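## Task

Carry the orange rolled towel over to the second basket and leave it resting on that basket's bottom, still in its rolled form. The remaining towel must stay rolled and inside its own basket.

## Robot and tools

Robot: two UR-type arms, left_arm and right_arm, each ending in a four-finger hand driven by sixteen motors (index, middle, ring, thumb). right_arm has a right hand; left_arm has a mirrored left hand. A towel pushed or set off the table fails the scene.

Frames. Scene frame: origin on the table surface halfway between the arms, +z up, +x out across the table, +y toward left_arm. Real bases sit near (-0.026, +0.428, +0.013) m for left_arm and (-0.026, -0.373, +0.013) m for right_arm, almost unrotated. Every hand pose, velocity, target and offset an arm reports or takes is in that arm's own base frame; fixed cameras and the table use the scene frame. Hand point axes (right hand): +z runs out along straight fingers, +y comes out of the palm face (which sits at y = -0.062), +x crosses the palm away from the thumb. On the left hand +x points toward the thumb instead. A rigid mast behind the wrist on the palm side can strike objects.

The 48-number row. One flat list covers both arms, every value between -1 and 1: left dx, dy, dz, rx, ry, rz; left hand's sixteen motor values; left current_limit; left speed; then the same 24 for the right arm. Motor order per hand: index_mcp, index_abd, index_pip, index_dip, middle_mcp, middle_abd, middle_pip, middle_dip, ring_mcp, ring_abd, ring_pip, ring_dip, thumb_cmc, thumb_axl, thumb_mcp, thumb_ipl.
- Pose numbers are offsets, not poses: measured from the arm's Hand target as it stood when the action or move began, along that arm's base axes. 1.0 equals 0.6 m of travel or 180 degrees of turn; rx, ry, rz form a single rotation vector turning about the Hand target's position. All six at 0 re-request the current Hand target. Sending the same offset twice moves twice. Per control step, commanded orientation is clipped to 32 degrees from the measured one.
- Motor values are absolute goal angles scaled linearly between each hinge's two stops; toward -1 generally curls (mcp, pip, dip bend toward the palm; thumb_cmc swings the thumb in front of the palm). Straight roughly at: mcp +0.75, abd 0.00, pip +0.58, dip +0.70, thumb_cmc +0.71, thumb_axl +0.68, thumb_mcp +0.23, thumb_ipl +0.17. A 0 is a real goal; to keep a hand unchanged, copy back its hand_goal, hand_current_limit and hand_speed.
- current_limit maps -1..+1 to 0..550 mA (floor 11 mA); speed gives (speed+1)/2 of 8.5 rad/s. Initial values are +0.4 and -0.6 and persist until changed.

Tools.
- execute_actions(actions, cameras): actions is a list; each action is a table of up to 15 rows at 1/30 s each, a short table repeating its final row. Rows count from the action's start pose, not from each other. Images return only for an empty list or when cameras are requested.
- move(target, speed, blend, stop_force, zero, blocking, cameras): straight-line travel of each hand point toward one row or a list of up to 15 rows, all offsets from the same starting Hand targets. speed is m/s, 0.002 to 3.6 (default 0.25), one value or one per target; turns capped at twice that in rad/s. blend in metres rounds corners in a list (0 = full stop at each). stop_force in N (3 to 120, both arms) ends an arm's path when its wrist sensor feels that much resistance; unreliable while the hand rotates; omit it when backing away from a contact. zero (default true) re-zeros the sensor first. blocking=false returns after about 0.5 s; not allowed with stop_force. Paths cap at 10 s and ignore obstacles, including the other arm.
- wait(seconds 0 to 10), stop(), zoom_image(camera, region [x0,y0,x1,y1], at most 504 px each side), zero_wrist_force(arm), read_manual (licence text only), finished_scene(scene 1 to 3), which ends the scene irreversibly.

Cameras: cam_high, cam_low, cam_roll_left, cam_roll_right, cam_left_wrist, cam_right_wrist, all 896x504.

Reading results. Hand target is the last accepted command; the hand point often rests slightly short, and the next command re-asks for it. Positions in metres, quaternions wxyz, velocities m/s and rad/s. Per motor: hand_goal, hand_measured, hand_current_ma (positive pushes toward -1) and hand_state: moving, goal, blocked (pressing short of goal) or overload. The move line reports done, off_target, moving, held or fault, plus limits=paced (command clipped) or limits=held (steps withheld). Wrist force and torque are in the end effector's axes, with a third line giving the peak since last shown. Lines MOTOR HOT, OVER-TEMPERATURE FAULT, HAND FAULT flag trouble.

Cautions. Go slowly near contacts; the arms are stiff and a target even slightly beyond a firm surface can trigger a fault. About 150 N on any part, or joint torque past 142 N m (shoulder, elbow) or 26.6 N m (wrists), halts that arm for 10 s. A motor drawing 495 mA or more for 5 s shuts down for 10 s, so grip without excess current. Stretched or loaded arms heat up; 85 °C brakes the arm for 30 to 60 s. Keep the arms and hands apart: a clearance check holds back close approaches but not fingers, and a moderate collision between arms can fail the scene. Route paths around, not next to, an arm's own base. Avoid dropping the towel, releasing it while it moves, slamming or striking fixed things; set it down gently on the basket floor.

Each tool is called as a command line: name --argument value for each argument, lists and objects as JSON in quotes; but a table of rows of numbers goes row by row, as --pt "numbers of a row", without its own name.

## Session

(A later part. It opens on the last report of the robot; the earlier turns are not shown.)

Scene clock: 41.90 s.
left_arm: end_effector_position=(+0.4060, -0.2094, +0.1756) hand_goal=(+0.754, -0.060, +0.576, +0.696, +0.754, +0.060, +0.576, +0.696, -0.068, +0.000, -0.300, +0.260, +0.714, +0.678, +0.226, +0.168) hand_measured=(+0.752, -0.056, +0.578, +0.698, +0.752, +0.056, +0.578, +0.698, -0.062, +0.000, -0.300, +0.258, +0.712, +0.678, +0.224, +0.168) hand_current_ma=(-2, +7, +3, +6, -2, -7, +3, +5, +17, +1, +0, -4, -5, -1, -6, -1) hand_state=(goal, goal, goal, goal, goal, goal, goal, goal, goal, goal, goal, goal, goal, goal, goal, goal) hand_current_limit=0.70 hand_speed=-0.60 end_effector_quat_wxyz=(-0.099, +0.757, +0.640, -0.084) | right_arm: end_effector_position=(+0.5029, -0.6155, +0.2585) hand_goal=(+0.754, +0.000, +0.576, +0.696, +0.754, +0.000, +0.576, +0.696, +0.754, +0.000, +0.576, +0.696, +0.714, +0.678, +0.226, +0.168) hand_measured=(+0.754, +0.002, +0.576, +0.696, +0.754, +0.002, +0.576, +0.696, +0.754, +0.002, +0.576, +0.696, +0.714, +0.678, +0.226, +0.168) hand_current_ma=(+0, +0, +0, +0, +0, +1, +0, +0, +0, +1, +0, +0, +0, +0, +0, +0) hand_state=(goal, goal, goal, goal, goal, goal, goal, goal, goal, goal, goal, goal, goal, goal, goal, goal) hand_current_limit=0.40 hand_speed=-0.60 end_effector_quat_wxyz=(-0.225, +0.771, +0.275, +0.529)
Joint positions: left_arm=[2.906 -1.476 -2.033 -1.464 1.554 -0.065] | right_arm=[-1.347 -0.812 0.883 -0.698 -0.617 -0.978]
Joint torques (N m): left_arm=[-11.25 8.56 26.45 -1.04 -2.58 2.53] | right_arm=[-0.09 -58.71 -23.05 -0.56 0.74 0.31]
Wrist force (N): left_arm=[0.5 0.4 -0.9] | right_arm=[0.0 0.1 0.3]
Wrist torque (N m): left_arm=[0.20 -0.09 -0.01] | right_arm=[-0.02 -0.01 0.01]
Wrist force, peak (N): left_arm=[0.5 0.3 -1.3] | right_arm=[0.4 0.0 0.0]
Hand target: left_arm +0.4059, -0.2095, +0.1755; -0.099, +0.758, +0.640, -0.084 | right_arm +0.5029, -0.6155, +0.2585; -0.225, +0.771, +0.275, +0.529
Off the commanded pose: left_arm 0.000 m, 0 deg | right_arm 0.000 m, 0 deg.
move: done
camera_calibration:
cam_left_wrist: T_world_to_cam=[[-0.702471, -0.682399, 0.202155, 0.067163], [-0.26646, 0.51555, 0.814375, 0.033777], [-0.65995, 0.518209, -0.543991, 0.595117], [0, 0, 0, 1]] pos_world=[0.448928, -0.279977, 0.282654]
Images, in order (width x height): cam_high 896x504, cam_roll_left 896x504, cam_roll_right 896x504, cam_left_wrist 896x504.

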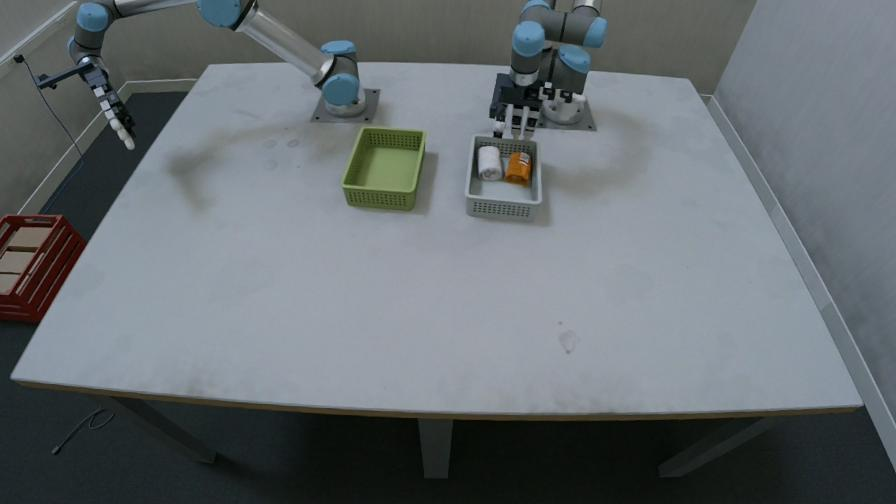

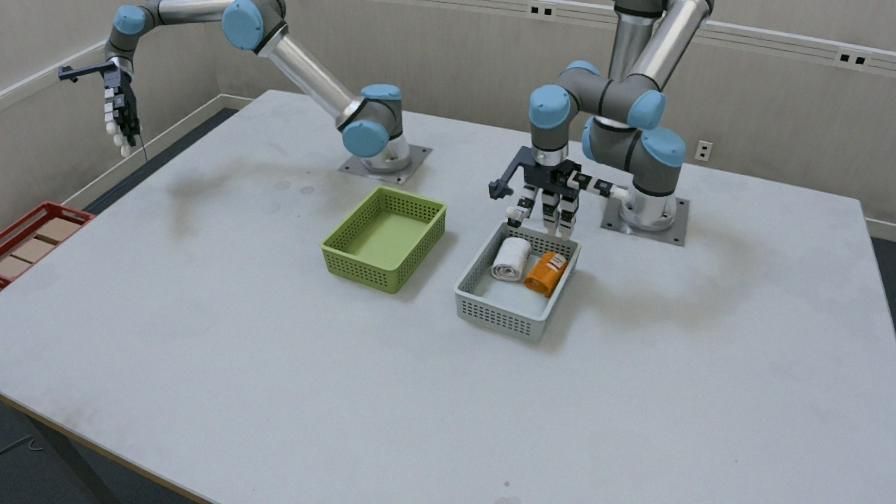

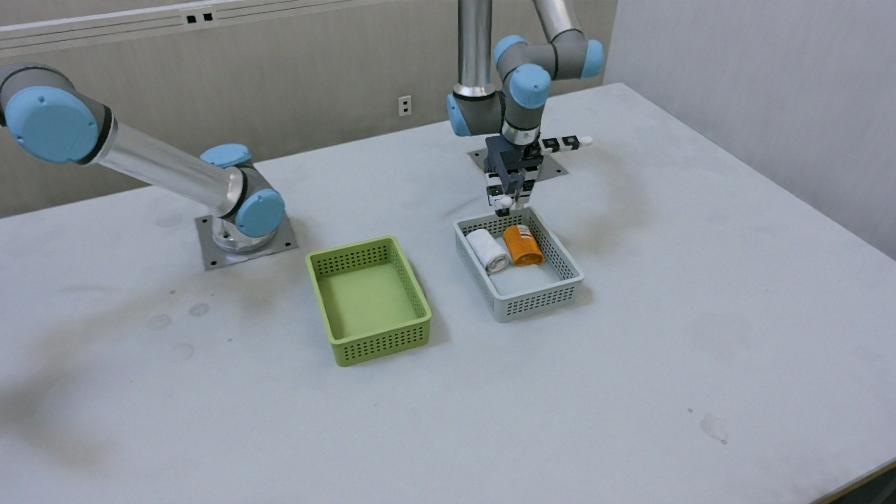

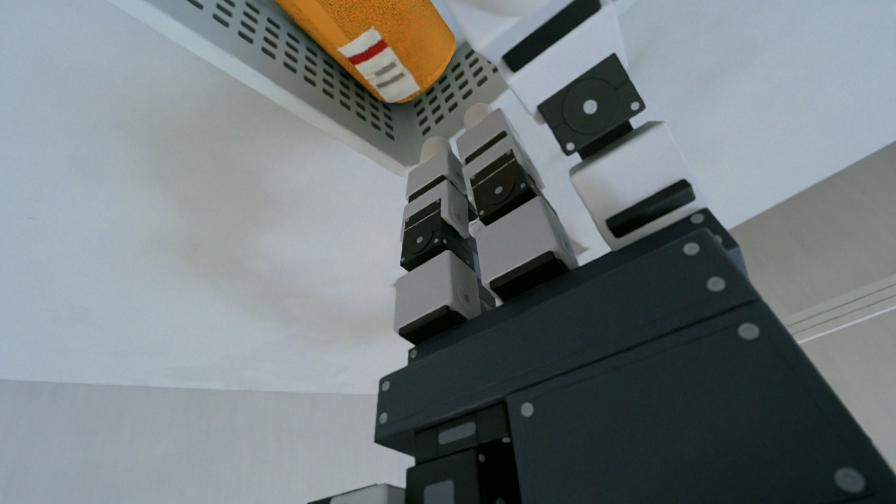

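move --target '[-0.005,0,-0.035,0,0,0,0.754,-0.06,0.576,0.696,0.754,0.06,0.576,0.696,-0.068,0,-0.3,0.26,0.714,0.678,0.226,0.168,0.7,-0.6,0,0,0,0,0,0,0.754,0,0.576,0.696,0.754,0,0.576,0.696,0.754,0,0.576,0.696,0.714,0.678,0.226,0.168,0.4,-0.6]' --speed 0.06

move --target '[0,0,-0.075,0,0,0,0.754,-0.06,0.576,0.696,0.754,0.06,0.576,0.696,-0.068,0,-0.3,0.26,0.714,0.678,0.226,0.168,0.7,-0.6,0,0,0,0,0,0,0.754,0,0.576,0.696,0.754,0,0.576,0.696,0.754,0,0.576,0.696,0.714,0.678,0.226,0.168,0.4,-0.6]' --speed 0.02 --stop_force 4 --cameras '["cam_high","cam_roll_left","cam_roll_right","cam_left_wrist"]'

zoom_image --camera "cam_roll_left" --region '[480, 190, 600, 310]'

zoom_image --camera "cam_high" --region '[460, 90, 560, 190]'

zoom_image --camera "cam_left_wrist" --region '[300, 0, 600, 200]'

Scene clock: 43.97 s.
left_arm: end_effector_position=(+0.4029, -0.2095, +0.1546) hand_goal=(+0.754, -0.060, +0.576, +0.696, +0.754, +0.060, +0.576, +0.696, -0.068, +0.000, -0.300, +0.260, +0.714, +0.678, +0.226, +0.168) hand_measured=(+0.752, -0.056, +0.578, +0.698, +0.746, +0.062, +0.578, +0.698, -0.060, +0.000, -0.300, +0.258, +0.712, +0.678, +0.224, +0.168) hand_current_ma=(-3, +7, +2, +6, -17, +2, +3, +5, +19, +1, +0, -4, -5, -1, -7, -1) hand_state=(goal, goal, goal, goal, goal, goal, goal, goal, goal, goal, goal, goal, goal, goal, goal, goal) hand_current_limit=0.70 hand_speed=-0.60 end_effector_quat_wxyz=(-0.099, +0.758, +0.640, -0.084) | right_arm: end_effector_position=(+0.5029, -0.6155, +0.2585) hand_goal=(+0.754, +0.000, +0.576, +0.696, +0.754, +0.000, +0.576, +0.696, +0.754, +0.000, +0.576, +0.696, +0.714, +0.678, +0.226, +0.168) hand_measured=(+0.754, +0.002, +0.576, +0.696, +0.754, +0.002, +0.576, +0.696, +0.754, +0.002, +0.576, +0.696, +0.714, +0.678, +0.226, +0.168) hand_current_ma=(+0, +0, +0, +0, +0, +1, +0, +0, +0, +1, +0, +0, +0, +0, +0, +0) hand_state=(goal, goal, goal, goal, goal, goal, goal, goal, goal, goal, goal, goal, goal, goal, goal, goal) hand_current_limit=0.40 hand_speed=-0.60 end_effector_quat_wxyz=(-0.225, +0.771, +0.275, +0.529)
Joint positions: left_arm=[2.905 -1.491 -2.077 -1.405 1.553 -0.066] | right_arm=[-1.347 -0.812 0.883 -0.698 -0.617 -0.978]
Joint torques (N m): left_arm=[-11.54 10.43 11.86 4.06 -2.56 -2.46] | right_arm=[-0.08 -58.69 -22.75 -0.53 0.8 0.25]
Wrist force (N): left_arm=[0.7 0.3 -0.8] | right_arm=[0.2 0.1 0.1]
Wrist torque (N m): left_arm=[0.19 -0.10 0.17] | right_arm=[0.01 -0.01 0.01]
Wrist force, peak (N): left_arm=[-0.7 2.4 -29.0] | right_arm=[0.3 0.1 0.3]
Hand target: left_arm +0.4029, -0.2095, +0.1545; -0.099, +0.758, +0.640, -0.084 | right_arm +0.5029, -0.6155, +0.2585; -0.225, +0.771, +0.275, +0.529
Off the commanded pose: left_arm 0.000 m, 0 deg | right_arm 0.000 m, 0 deg.
move: done

Scene clock: 46.67 s.
left_arm: end_effector_position=(+0.4028, -0.2095, +0.1249) hand_goal=(+0.754, -0.060, +0.576, +0.696, +0.754, +0.060, +0.576, +0.696, -0.068, +0.000, -0.300, +0.260, +0.714, +0.678, +0.226, +0.168) hand_measured=(+0.768, -0.060, +0.584, +0.698, +0.754, +0.062, +0.588, +0.698, -0.060, +0.000, -0.300, +0.258, +0.712, +0.678, +0.224, +0.168) hand_current_ma=(+43, +0, +19, +6, +0, +2, +30, +5, +19, +1, +0, -4, -5, -1, -7, -1) hand_state=(goal, goal, goal, goal, goal, goal, goal, goal, goal, goal, goal, goal, goal, goal, goal, goal) hand_current_limit=0.70 hand_speed=-0.60 end_effector_quat_wxyz=(-0.100, +0.758, +0.640, -0.084) | right_arm: end_effector_position=(+0.5029, -0.6155, +0.2585) hand_goal=(+0.754, +0.000, +0.576, +0.696, +0.754, +0.000, +0.576, +0.696, +0.754, +0.000, +0.576, +0.696, +0.714, +0.678, +0.226, +0.168) hand_measured=(+0.754, +0.002, +0.576, +0.696, +0.754, +0.002, +0.576, +0.696, +0.754, +0.002, +0.576, +0.696, +0.714, +0.678, +0.226, +0.168) hand_current_ma=(+0, +0, +0, +0, +0, +1, +0, +0, +0, +1, +0, +0, +0, +0, +0, +0) hand_state=(goal, goal, goal, goal, goal, goal, goal, goal, goal, goal, goal, goal, goal, goal, goal, goal) hand_current_limit=0.40 hand_speed=-0.60 end_effector_quat_wxyz=(-0.225, +0.771, +0.275, +0.529)
Joint positions: left_arm=[2.905 -1.527 -2.128 -1.318 1.553 -0.066] | right_arm=[-1.347 -0.812 0.883 -0.698 -0.617 -0.978]
Joint torques (N m): left_arm=[-8.62 21.44 24.35 -1.03 -2.64 -1.42] | right_arm=[-0.21 -58.45 -23.15 -0.54 0.65 0.36]
Wrist force (N): left_arm=[0.6 -0.7 -4.6] | right_arm=[0.1 0.0 0.1]
Wrist torque (N m): left_arm=[0.56 -0.10 0.15] | right_arm=[-0.01 0.00 0.00]
Wrist force, peak (N): left_arm=[0.8 0.3 -10.6] | right_arm=[0.5 0.0 0.0]
Hand target: left_arm +0.4028, -0.2095, +0.1249; -0.100, +0.758, +0.640, -0.084 (not the last commanded pose) | right_arm +0.5029, -0.6155, +0.2585; -0.225, +0.771, +0.275, +0.529
Off the commanded pose: left_arm 0.015 m, 0 deg | right_arm 0.000 m, 0 deg.
move: contact (left_arm)
camera_calibration:
cam_left_wrist: T_world_to_cam=[[-0.7026, -0.682138, 0.202587, 0.0751973], [-0.265792, 0.515667, 0.81452, 0.0739907], [-0.660082, 0.518435, -0.543614, 0.565578], [0, 0, 0, 1]] pos_world=[0.445828, -0.280076, 0.231956]
Images, in order (width x height): cam_high 896x504, cam_roll_left 896x504, cam_roll_right 896x504, cam_left_wrist 896x504.

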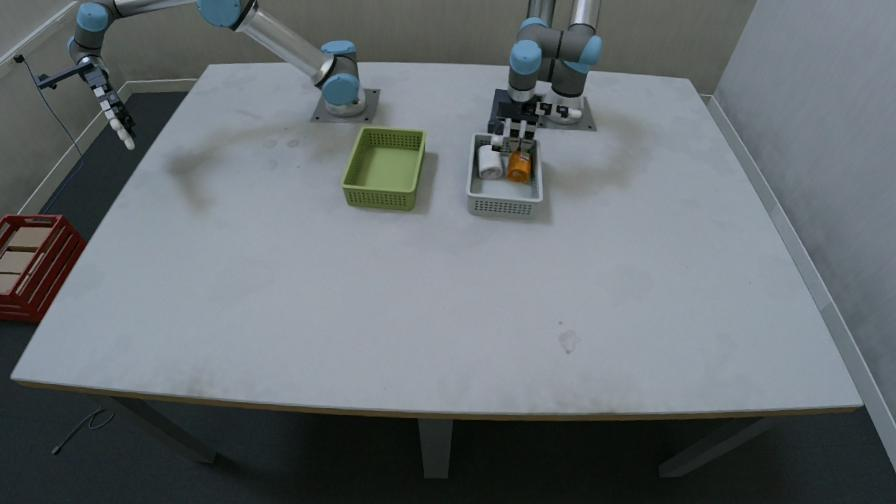

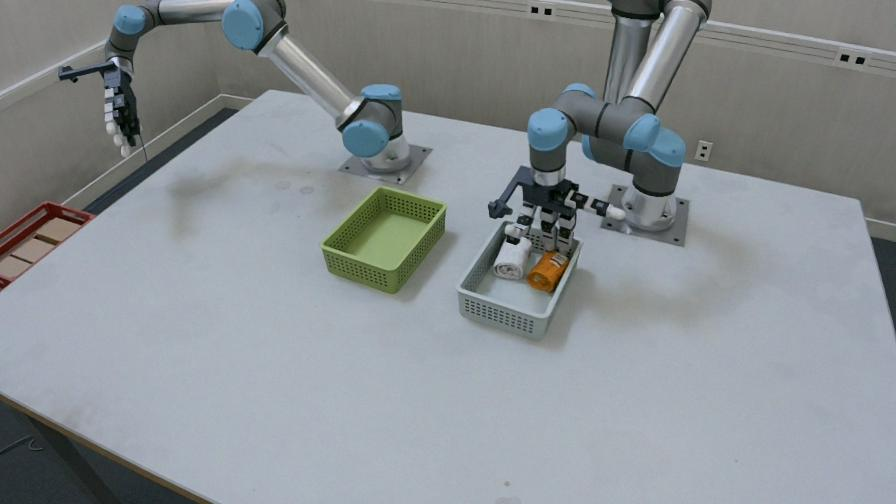

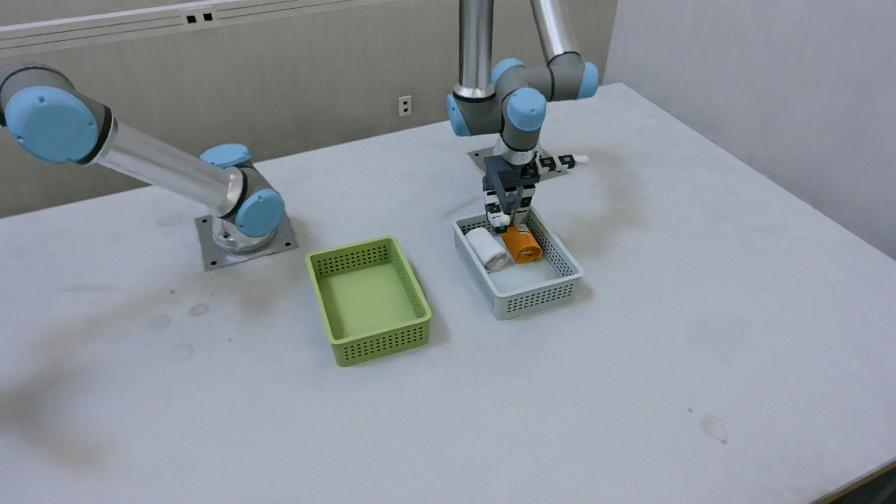

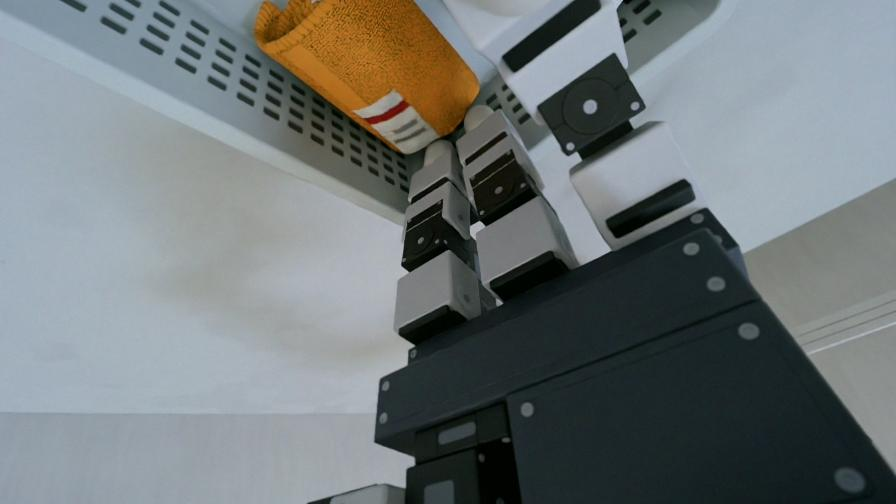

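Scaled by 4.200 from the camera's 896x504 image, which has a finer 1280x720 frame.

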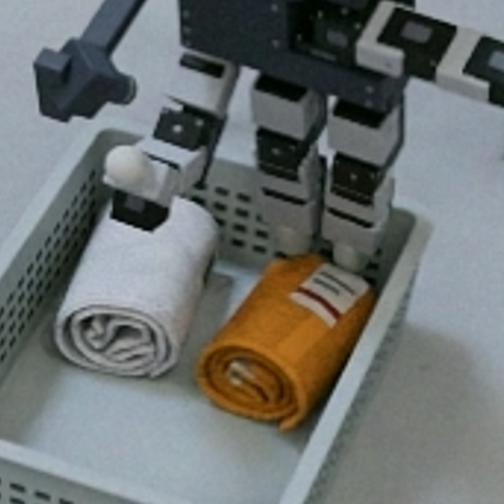

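Scaled by 5.040 from the camera's 896x504 image, which has a finer 1280x720 frame.

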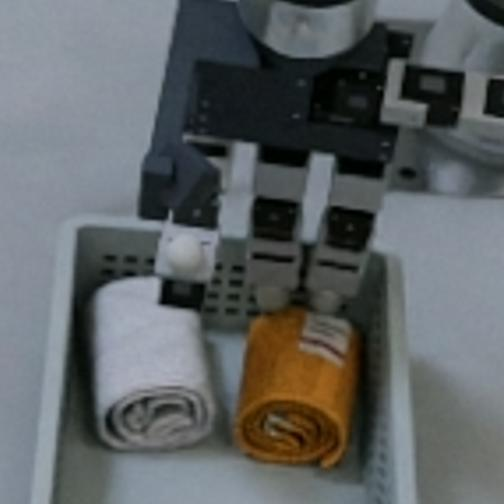

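Scaled by 1.680 from the camera's 896x504 image, which has a finer 1280x720 frame.

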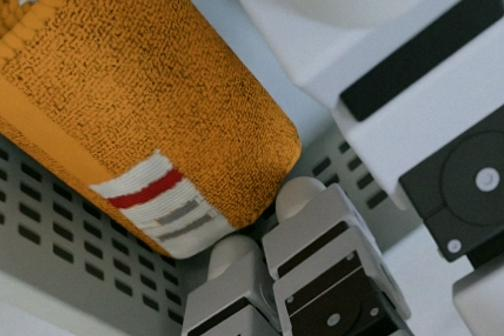

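move --target '[0.0329,-0.0055,0,0,0,0,0.754,-0.06,0.576,0.696,0.754,0.06,0.576,0.696,-0.068,0,-0.3,0.26,0.714,0.678,0.226,0.168,0.7,-0.6,0,0,0,0,0,0,0.754,0,0.576,0.696,0.754,0,0.576,0.696,0.754,0,0.576,0.696,0.714,0.678,0.226,0.168,0.4,-0.6]' --speed 0.05 --cameras '["cam_high","cam_roll_left","cam_left_wrist"]'

zoom_image --camera "cam_roll_left" --region '[440, 160, 620, 340]'

zoom_image --camera "cam_high" --region '[440, 80, 580, 220]'

Scene clock: 48.03 s.
left_arm: end_effector_position=(+0.4224, -0.2127, +0.1250) hand_goal=(+0.754, -0.060, +0.576, +0.696, +0.754, +0.060, +0.576, +0.696, -0.068, +0.000, -0.300, +0.260, +0.714, +0.678, +0.226, +0.168) hand_measured=(+0.782, -0.062, +0.592, +0.706, +0.764, +0.062, +0.588, +0.698, -0.060, +0.000, -0.300, +0.258, +0.712, +0.678, +0.224, +0.168) hand_current_ma=(+94, -4, +46, +22, +24, +2, +30, +5, +19, +1, +0, -4, -5, -1, -7, -1) hand_state=(blocked, goal, goal, goal, goal, goal, goal, goal, goal, goal, goal, goal, goal, goal, goal, goal) hand_current_limit=0.70 hand_speed=-0.60 end_effector_quat_wxyz=(-0.099, +0.758, +0.640, -0.084) end_effector_velocity=(+0.002, -0.001, +0.001) end_effector_angular_velocity=(+0.000, -0.001, +0.000) | right_arm: end_effector_position=(+0.5029, -0.6155, +0.2585) hand_goal=(+0.754, +0.000, +0.576, +0.696, +0.754, +0.000, +0.576, +0.696, +0.754, +0.000, +0.576, +0.696, +0.714, +0.678, +0.226, +0.168) hand_measured=(+0.754, +0.002, +0.576, +0.696, +0.754, +0.002, +0.576, +0.696, +0.754, +0.002, +0.576, +0.696, +0.714, +0.678, +0.226, +0.168) hand_current_ma=(+0, +0, +0, +0, +0, +1, +0, +0, +0, +1, +0, +0, +0, +0, +0, +0) hand_state=(goal, goal, goal, goal, goal, goal, goal, goal, goal, goal, goal, goal, goal, goal, goal, goal) hand_current_limit=0.40 hand_speed=-0.60 end_effector_quat_wxyz=(-0.225, +0.771, +0.275, +0.529)
Joint positions: left_arm=[2.908 -1.573 -2.083 -1.316 1.554 -0.063] | right_arm=[-1.347 -0.812 0.883 -0.698 -0.617 -0.978]
Joint velocities: left_arm=[0 -0.004 0.005 0 0 0] | right_arm=[within noise]
Joint torques (N m): left_arm=[12.4 11.98 26.05 3.27 2.71 2.55] | right_arm=[-0.22 -59.16 -23.3 -0.58 0.64 0.3]
Wrist force (N): left_arm=[0.4 -2.4 -3.2] | right_arm=[0.2 0.0 0.2]
Wrist torque (N m): left_arm=[0.60 -0.08 -0.02] | right_arm=[-0.01 -0.02 0.01]
Wrist force, peak (N): left_arm=[0.6 -0.8 -5.6] | right_arm=[0.4 -0.1 0.1]
Hand target: left_arm +0.4226, -0.2128, +0.1249; -0.100, +0.758, +0.640, -0.084 | right_arm +0.5029, -0.6155, +0.2585; -0.225, +0.771, +0.275, +0.529
Off the commanded pose: left_arm 0.000 m, 0 deg | right_arm 0.000 m, 0 deg.
move: done
camera_calibration:
cam_left_wrist: T_world_to_cam=[[-0.702581, -0.682174, 0.202529, 0.0867093], [-0.265842, 0.515619, 0.814534, 0.0808304], [-0.660082, 0.518435, -0.543615, 0.580109], [0, 0, 0, 1]] pos_world=[0.465328, -0.283276, 0.231955]
Images, in order (width x height): cam_high 896x504, cam_roll_left 896x504, cam_left_wrist 896x504.

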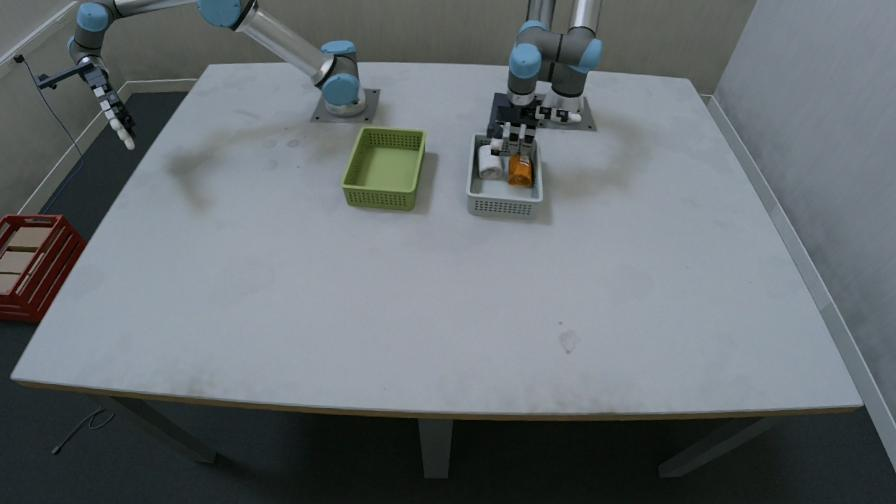

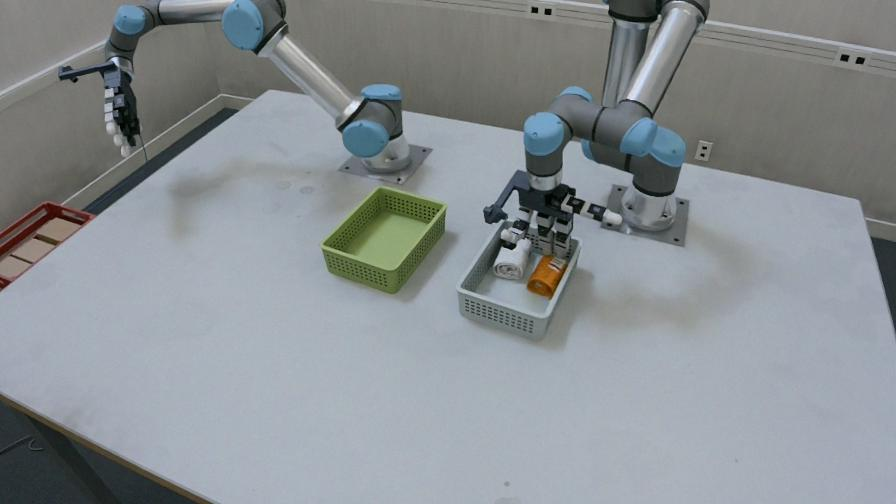

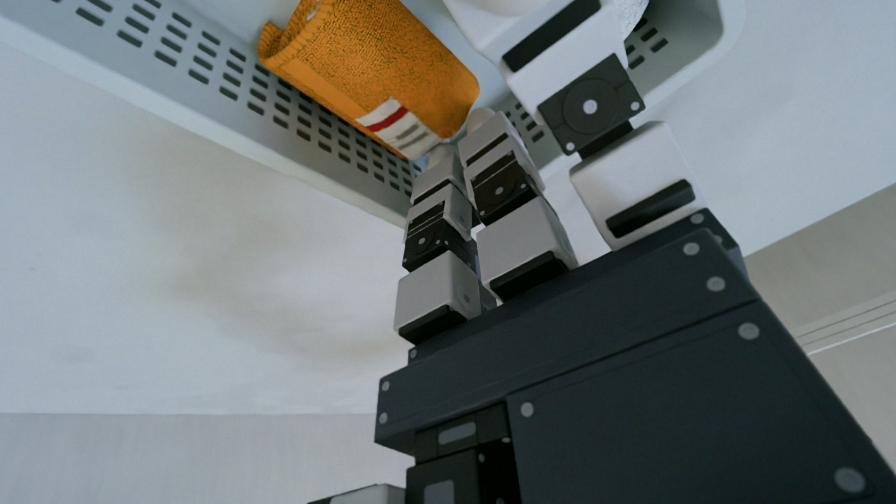

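Scaled by 2.800 from the camera's 896x504 image, which has a finer 1280x720 frame.

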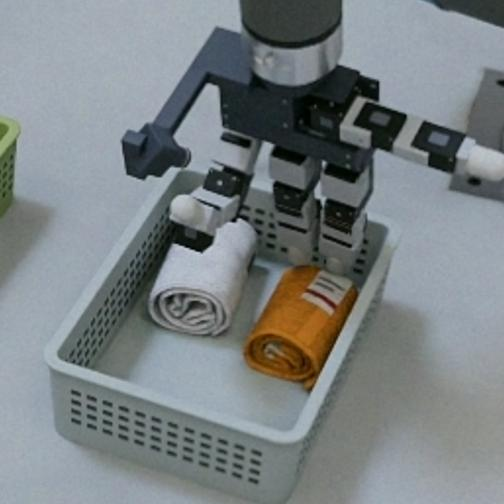

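Scaled by 3.600 from the camera's 896x504 image, which has a finer 1280x720 frame.

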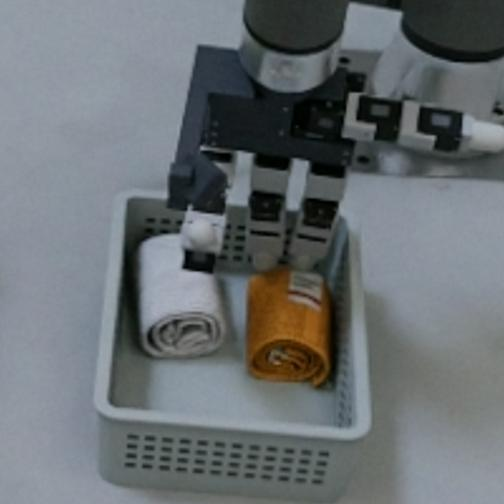

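move --pt "0 0 -0.02 0 0 0 0.754 -0.06 0.576 0.696 0.754 0.06 0.576 0.696 -0.068 0 -0.3 0.26 0.714 0.678 0.226 0.168 0.7 -0.6 0 0 0 0 0 0 0.754 0 0.576 0.696 0.754 0 0.576 0.696 0.754 0 0.576 0.696 0.714 0.678 0.226 0.168 0.4 -0.6" --pt "0.05 -0.005 -0.02 0 0 0 0.754 -0.06 0.576 0.696 0.754 0.06 0.576 0.696 -0.068 0 -0.3 0.26 0.714 0.678 0.226 0.168 0.7 -0.6 0 0 0 0 0 0 0.754 0 0.576 0.696 0.754 0 0.576 0.696 0.754 0 0.576 0.696 0.714 0.678 0.226 0.168 0.4 -0.6" --speed 0.05 --cameras '["cam_high","cam_roll_left","cam_left_wrist"]'

zoom_image --camera "cam_roll_left" --region '[440, 160, 620, 340]'

zoom_image --camera "cam_high" --region '[440, 80, 580, 220]'

Scene clock: 50.27 s.
left_arm: end_effector_position=(+0.4524, -0.2157, +0.1129) hand_goal=(+0.754, -0.060, +0.576, +0.696, +0.754, +0.060, +0.576, +0.696, -0.068, +0.000, -0.300, +0.260, +0.714, +0.678, +0.226, +0.168) hand_measured=(+0.824, -0.058, +0.616, +0.716, +0.792, +0.058, +0.602, +0.706, -0.060, +0.000, -0.300, +0.258, +0.712, +0.678, +0.224, +0.168) hand_current_ma=(+276, +2, +129, +57, +131, -2, +78, +27, +19, +1, +0, -4, -5, -1, -7, -1) hand_state=(blocked, goal, blocked, blocked, blocked, goal, blocked, goal, goal, goal, goal, goal, goal, goal, goal, goal) hand_current_limit=0.70 hand_speed=-0.60 end_effector_quat_wxyz=(-0.099, +0.758, +0.640, -0.084) | right_arm: end_effector_position=(+0.5029, -0.6155, +0.2585) hand_goal=(+0.754, +0.000, +0.576, +0.696, +0.754, +0.000, +0.576, +0.696, +0.754, +0.000, +0.576, +0.696, +0.714, +0.678, +0.226, +0.168) hand_measured=(+0.754, +0.002, +0.576, +0.696, +0.754, +0.002, +0.576, +0.696, +0.754, +0.002, +0.576, +0.696, +0.714, +0.678, +0.226, +0.168) hand_current_ma=(+0, +0, +0, +0, +0, +1, +0, +0, +0, +1, +0, +0, +0, +0, +0, +0) hand_state=(goal, goal, goal, goal, goal, goal, goal, goal, goal, goal, goal, goal, goal, goal, goal, goal) hand_current_limit=0.40 hand_speed=-0.60 end_effector_quat_wxyz=(-0.225, +0.771, +0.275, +0.529)
Joint positions: left_arm=[2.916 -1.656 -2.032 -1.286 1.556 -0.055] | right_arm=[-1.347 -0.812 0.883 -0.698 -0.617 -0.978]
Joint torques (N m): left_arm=[12.4 14.65 22.15 -0.09 2.59 2.74] | right_arm=[-0.36 -58.54 -23.29 -0.54 0.7 0.39]
Wrist force (N): left_arm=[0.6 -4.9 -7.0] | right_arm=[0.1 -0.2 0.2]
Wrist torque (N m): left_arm=[0.97 0.01 0.01] | right_arm=[-0.04 0.00 -0.01]
Wrist force, peak (N): left_arm=[0.3 -7.4 -10.2] | right_arm=[0.1 0.3 0.3]
Hand target: left_arm +0.4526, -0.2158, +0.1129; -0.100, +0.758, +0.640, -0.084 | right_arm +0.5029, -0.6155, +0.2585; -0.225, +0.771, +0.275, +0.529
Off the commanded pose: left_arm 0.000 m, 0 deg | right_arm 0.000 m, 0 deg.
move: done
camera_calibration:
cam_left_wrist: T_world_to_cam=[[-0.7026, -0.682138, 0.202587, 0.10811], [-0.265792, 0.515667, 0.81452, 0.10017], [-0.660082, 0.518435, -0.543614, 0.594995], [0, 0, 0, 1]] pos_world=[0.495328, -0.286376, 0.219956]
Images, in order (width x height): cam_high 896x504, cam_roll_left 896x504, cam_left_wrist 896x504.

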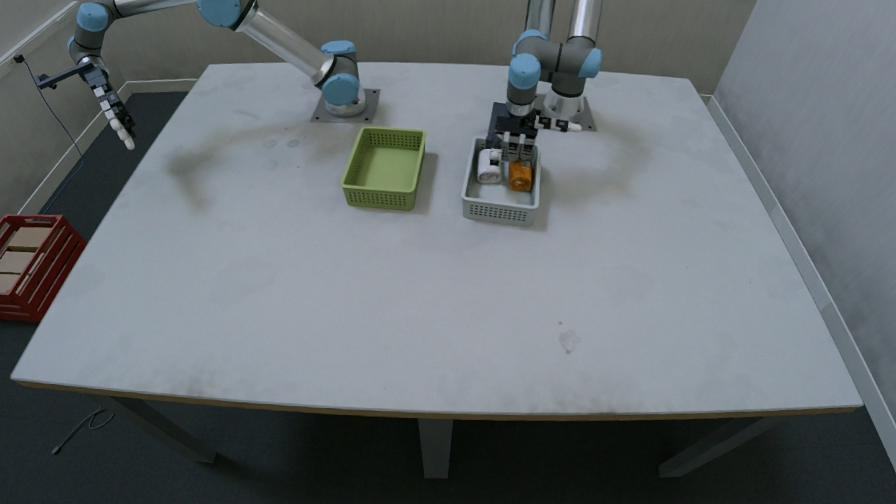

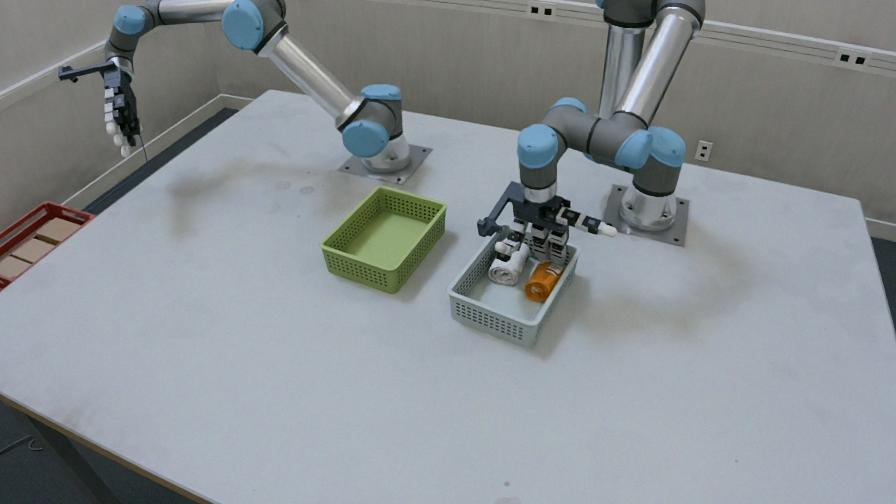

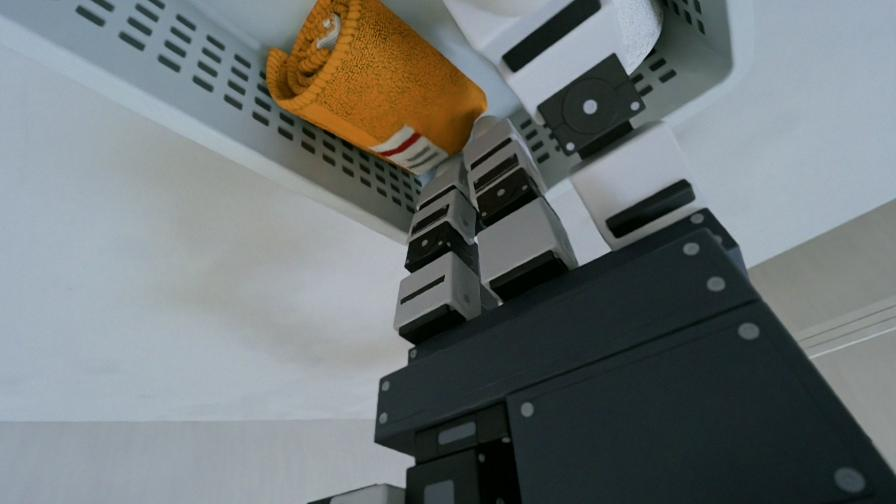

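Scaled by 2.800 from the camera's 896x504 image, which has a finer 1280x720 frame.

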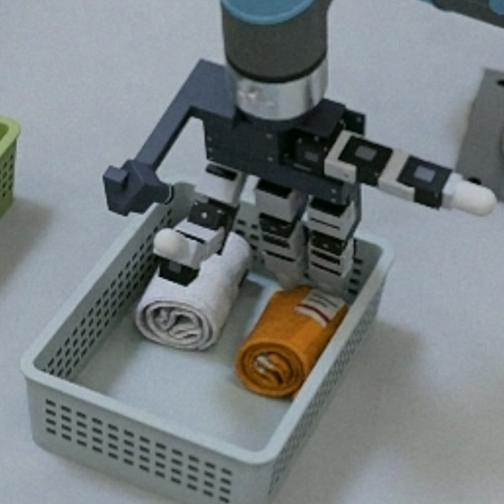

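Scaled by 3.600 from the camera's 896x504 image, which has a finer 1280x720 frame.

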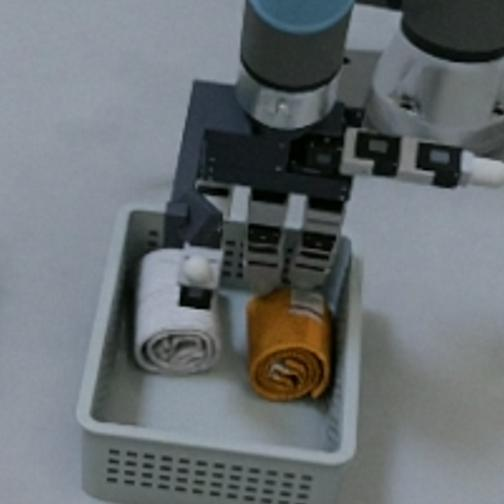

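move --pt "-0.012 0.002 0 0 0 0 0.754 -0.06 0.576 0.696 0.754 0.06 0.576 0.696 -0.068 0 -0.3 0.26 0.714 0.678 0.226 0.168 0.7 -0.6 0 0 0 0 0 0 0.754 0 0.576 0.696 0.754 0 0.576 0.696 0.754 0 0.576 0.696 0.714 0.678 0.226 0.168 0.4 -0.6" --pt "0.0 0.002 0.25 0 0 0 0.754 -0.06 0.576 0.696 0.754 0.06 0.576 0.696 -0.068 0 -0.3 0.26 0.714 0.678 0.226 0.168 0.7 -0.6 0 0 0 0 0 0 0.754 0 0.576 0.696 0.754 0 0.576 0.696 0.754 0 0.576 0.696 0.714 0.678 0.226 0.168 0.4 -0.6" --speed 0.1 --cameras '["cam_high","cam_roll_left","cam_roll_right","cam_left_wrist"]'

zoom_image --camera "cam_roll_left" --region '[440, 160, 620, 340]'

zoom_image --camera "cam_high" --region '[440, 80, 580, 220]'

zoom_image --camera "cam_roll_right" --region '[430, 140, 610, 320]'

Scene clock: 53.73 s.
left_arm: end_effector_position=(+0.4526, -0.2146, +0.2628) hand_goal=(+0.754, -0.060, +0.576, +0.696, +0.754, +0.060, +0.576, +0.696, -0.068, +0.000, -0.300, +0.260, +0.714, +0.678, +0.226, +0.168) hand_measured=(+0.752, -0.058, +0.578, +0.698, +0.752, +0.058, +0.578, +0.698, -0.060, +0.000, -0.300, +0.258, +0.712, +0.678, +0.224, +0.168) hand_current_ma=(-2, +2, +3, +6, -2, -2, +3, +5, +19, +1, +0, -4, -5, -1, -7, -1) hand_state=(goal, goal, goal, goal, goal, goal, goal, goal, goal, goal, goal, goal, goal, goal, goal, goal) hand_current_limit=0.70 hand_speed=-0.60 end_effector_quat_wxyz=(-0.099, +0.758, +0.640, -0.084) end_effector_velocity=(+0.000, +0.000, +0.002) end_effector_angular_velocity=(+0.000, -0.001, +0.000) | right_arm: end_effector_position=(+0.5029, -0.6155, +0.2585) hand_goal=(+0.754, +0.000, +0.576, +0.696, +0.754, +0.000, +0.576, +0.696, +0.754, +0.000, +0.576, +0.696, +0.714, +0.678, +0.226, +0.168) hand_measured=(+0.754, +0.002, +0.576, +0.696, +0.754, +0.002, +0.576, +0.696, +0.754, +0.002, +0.576, +0.696, +0.714, +0.678, +0.226, +0.168) hand_current_ma=(+0, +0, +0, +0, +0, +1, +0, +0, +0, +1, +0, +0, +0, +0, +0, +0) hand_state=(goal, goal, goal, goal, goal, goal, goal, goal, goal, goal, goal, goal, goal, goal, goal, goal) hand_current_limit=0.40 hand_speed=-0.60 end_effector_quat_wxyz=(-0.225, +0.771, +0.275, +0.529)
Joint positions: left_arm=[2.919 -1.53 -1.752 -1.691 1.557 -0.053] | right_arm=[-1.347 -0.812 0.883 -0.698 -0.617 -0.978]
Joint velocities: left_arm=[0 0 0.005 -0.004 0 0] | right_arm=[within noise]
Joint torques (N m): left_arm=[11.76 24.27 27.74 -0.89 2.68 2.53] | right_arm=[-0.17 -59.19 -23.18 -0.63 0.69 0.5]
Wrist force (N): left_arm=[0.6 0.3 -0.9] | right_arm=[0.0 0.0 0.1]
Wrist torque (N m): left_arm=[0.19 -0.09 0.01] | right_arm=[-0.01 0.01 -0.01]
Wrist force, peak (N): left_arm=[0.6 -5.2 -7.9] | right_arm=[0.4 -0.2 0.1]
Hand target: left_arm +0.4526, -0.2146, +0.2629; -0.100, +0.758, +0.640, -0.084 | right_arm +0.5029, -0.6155, +0.2585; -0.225, +0.771, +0.275, +0.529
Off the commanded pose: left_arm 0.000 m, 0 deg | right_arm 0.000 m, 0 deg.
move: done
camera_calibration:
cam_left_wrist: T_world_to_cam=[[-0.702581, -0.682174, 0.202529, 0.0787227], [-0.265842, 0.515619, 0.814534, -0.0224042], [-0.660082, 0.518435, -0.543615, 0.675939], [0, 0, 0, 1]] pos_world=[0.495528, -0.285176, 0.369755]
Images, in order (width x height): cam_high 896x504, cam_roll_left 896x504, cam_roll_right 896x504, cam_left_wrist 896x504.

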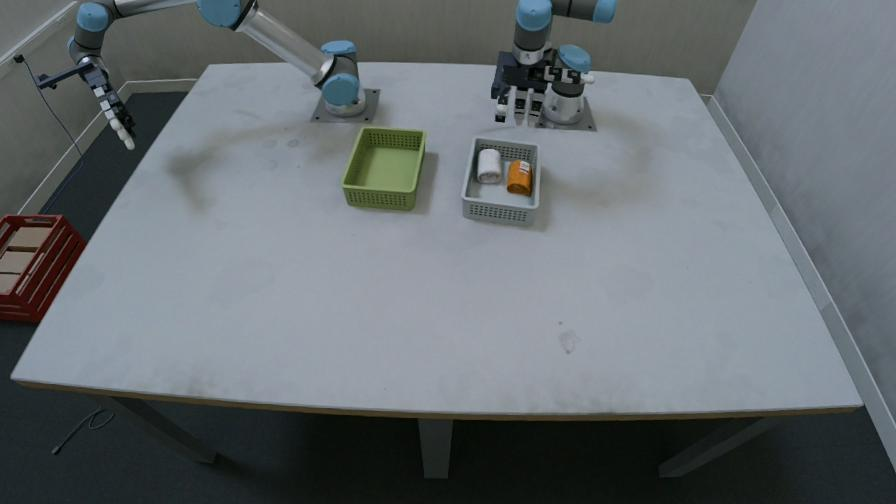

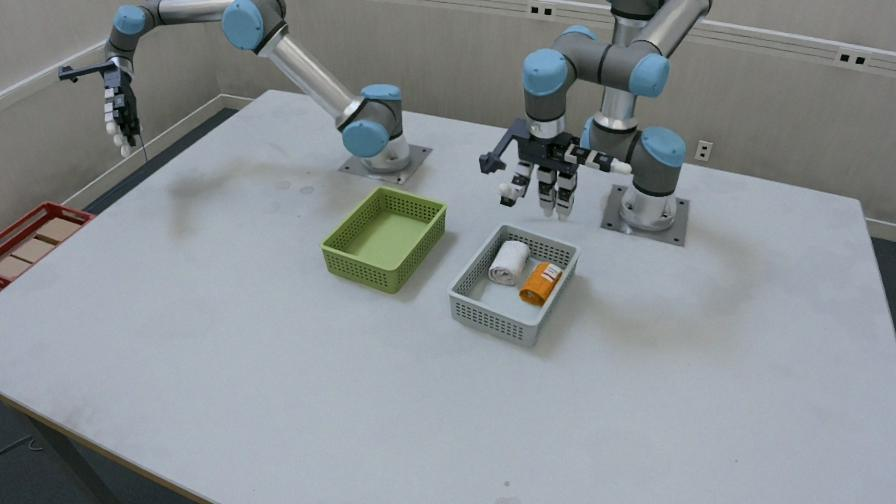

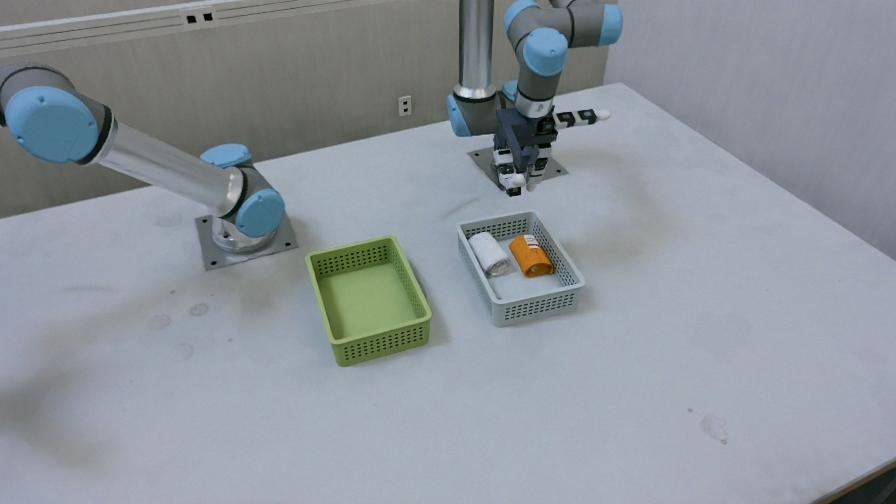

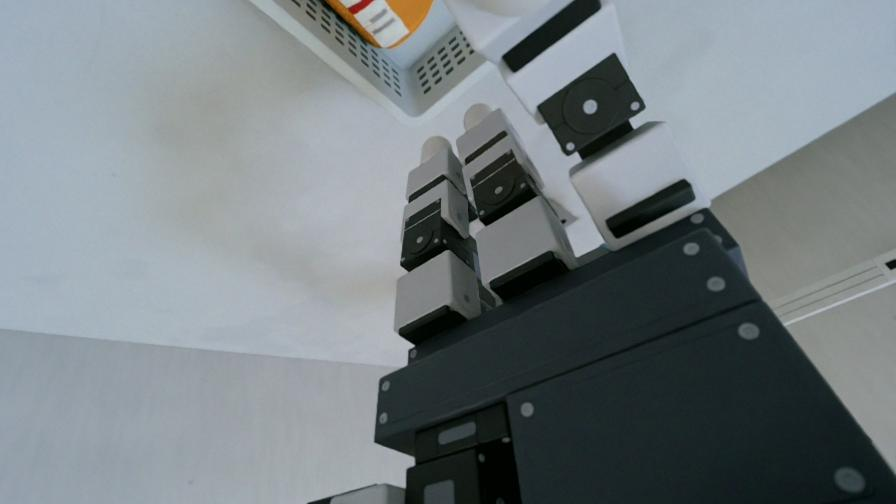

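Scaled by 2.800 from the camera's 896x504 image, which has a finer 1280x720 frame.

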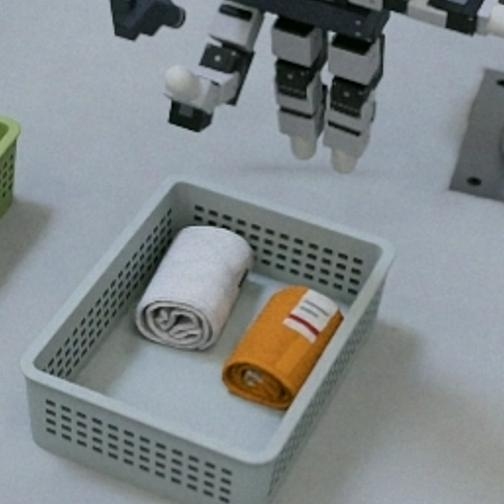

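Scaled by 3.600 from the camera's 896x504 image, which has a finer 1280x720 frame.

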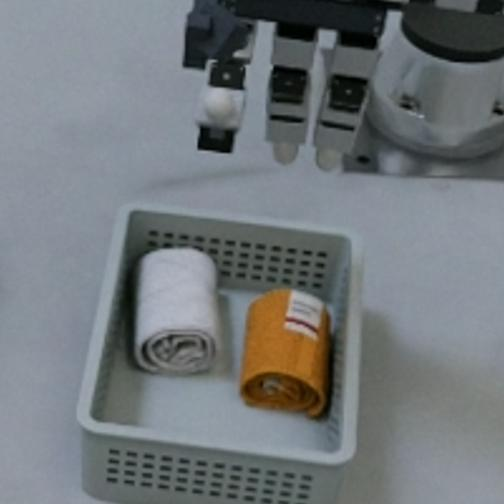

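Scaled by 2.800 from the camera's 896x504 image, which has a finer 1280x720 frame.

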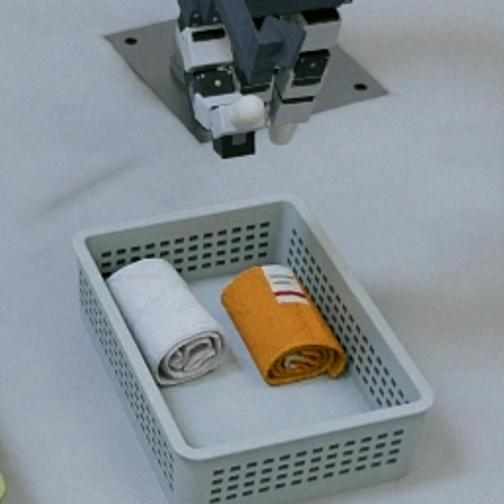

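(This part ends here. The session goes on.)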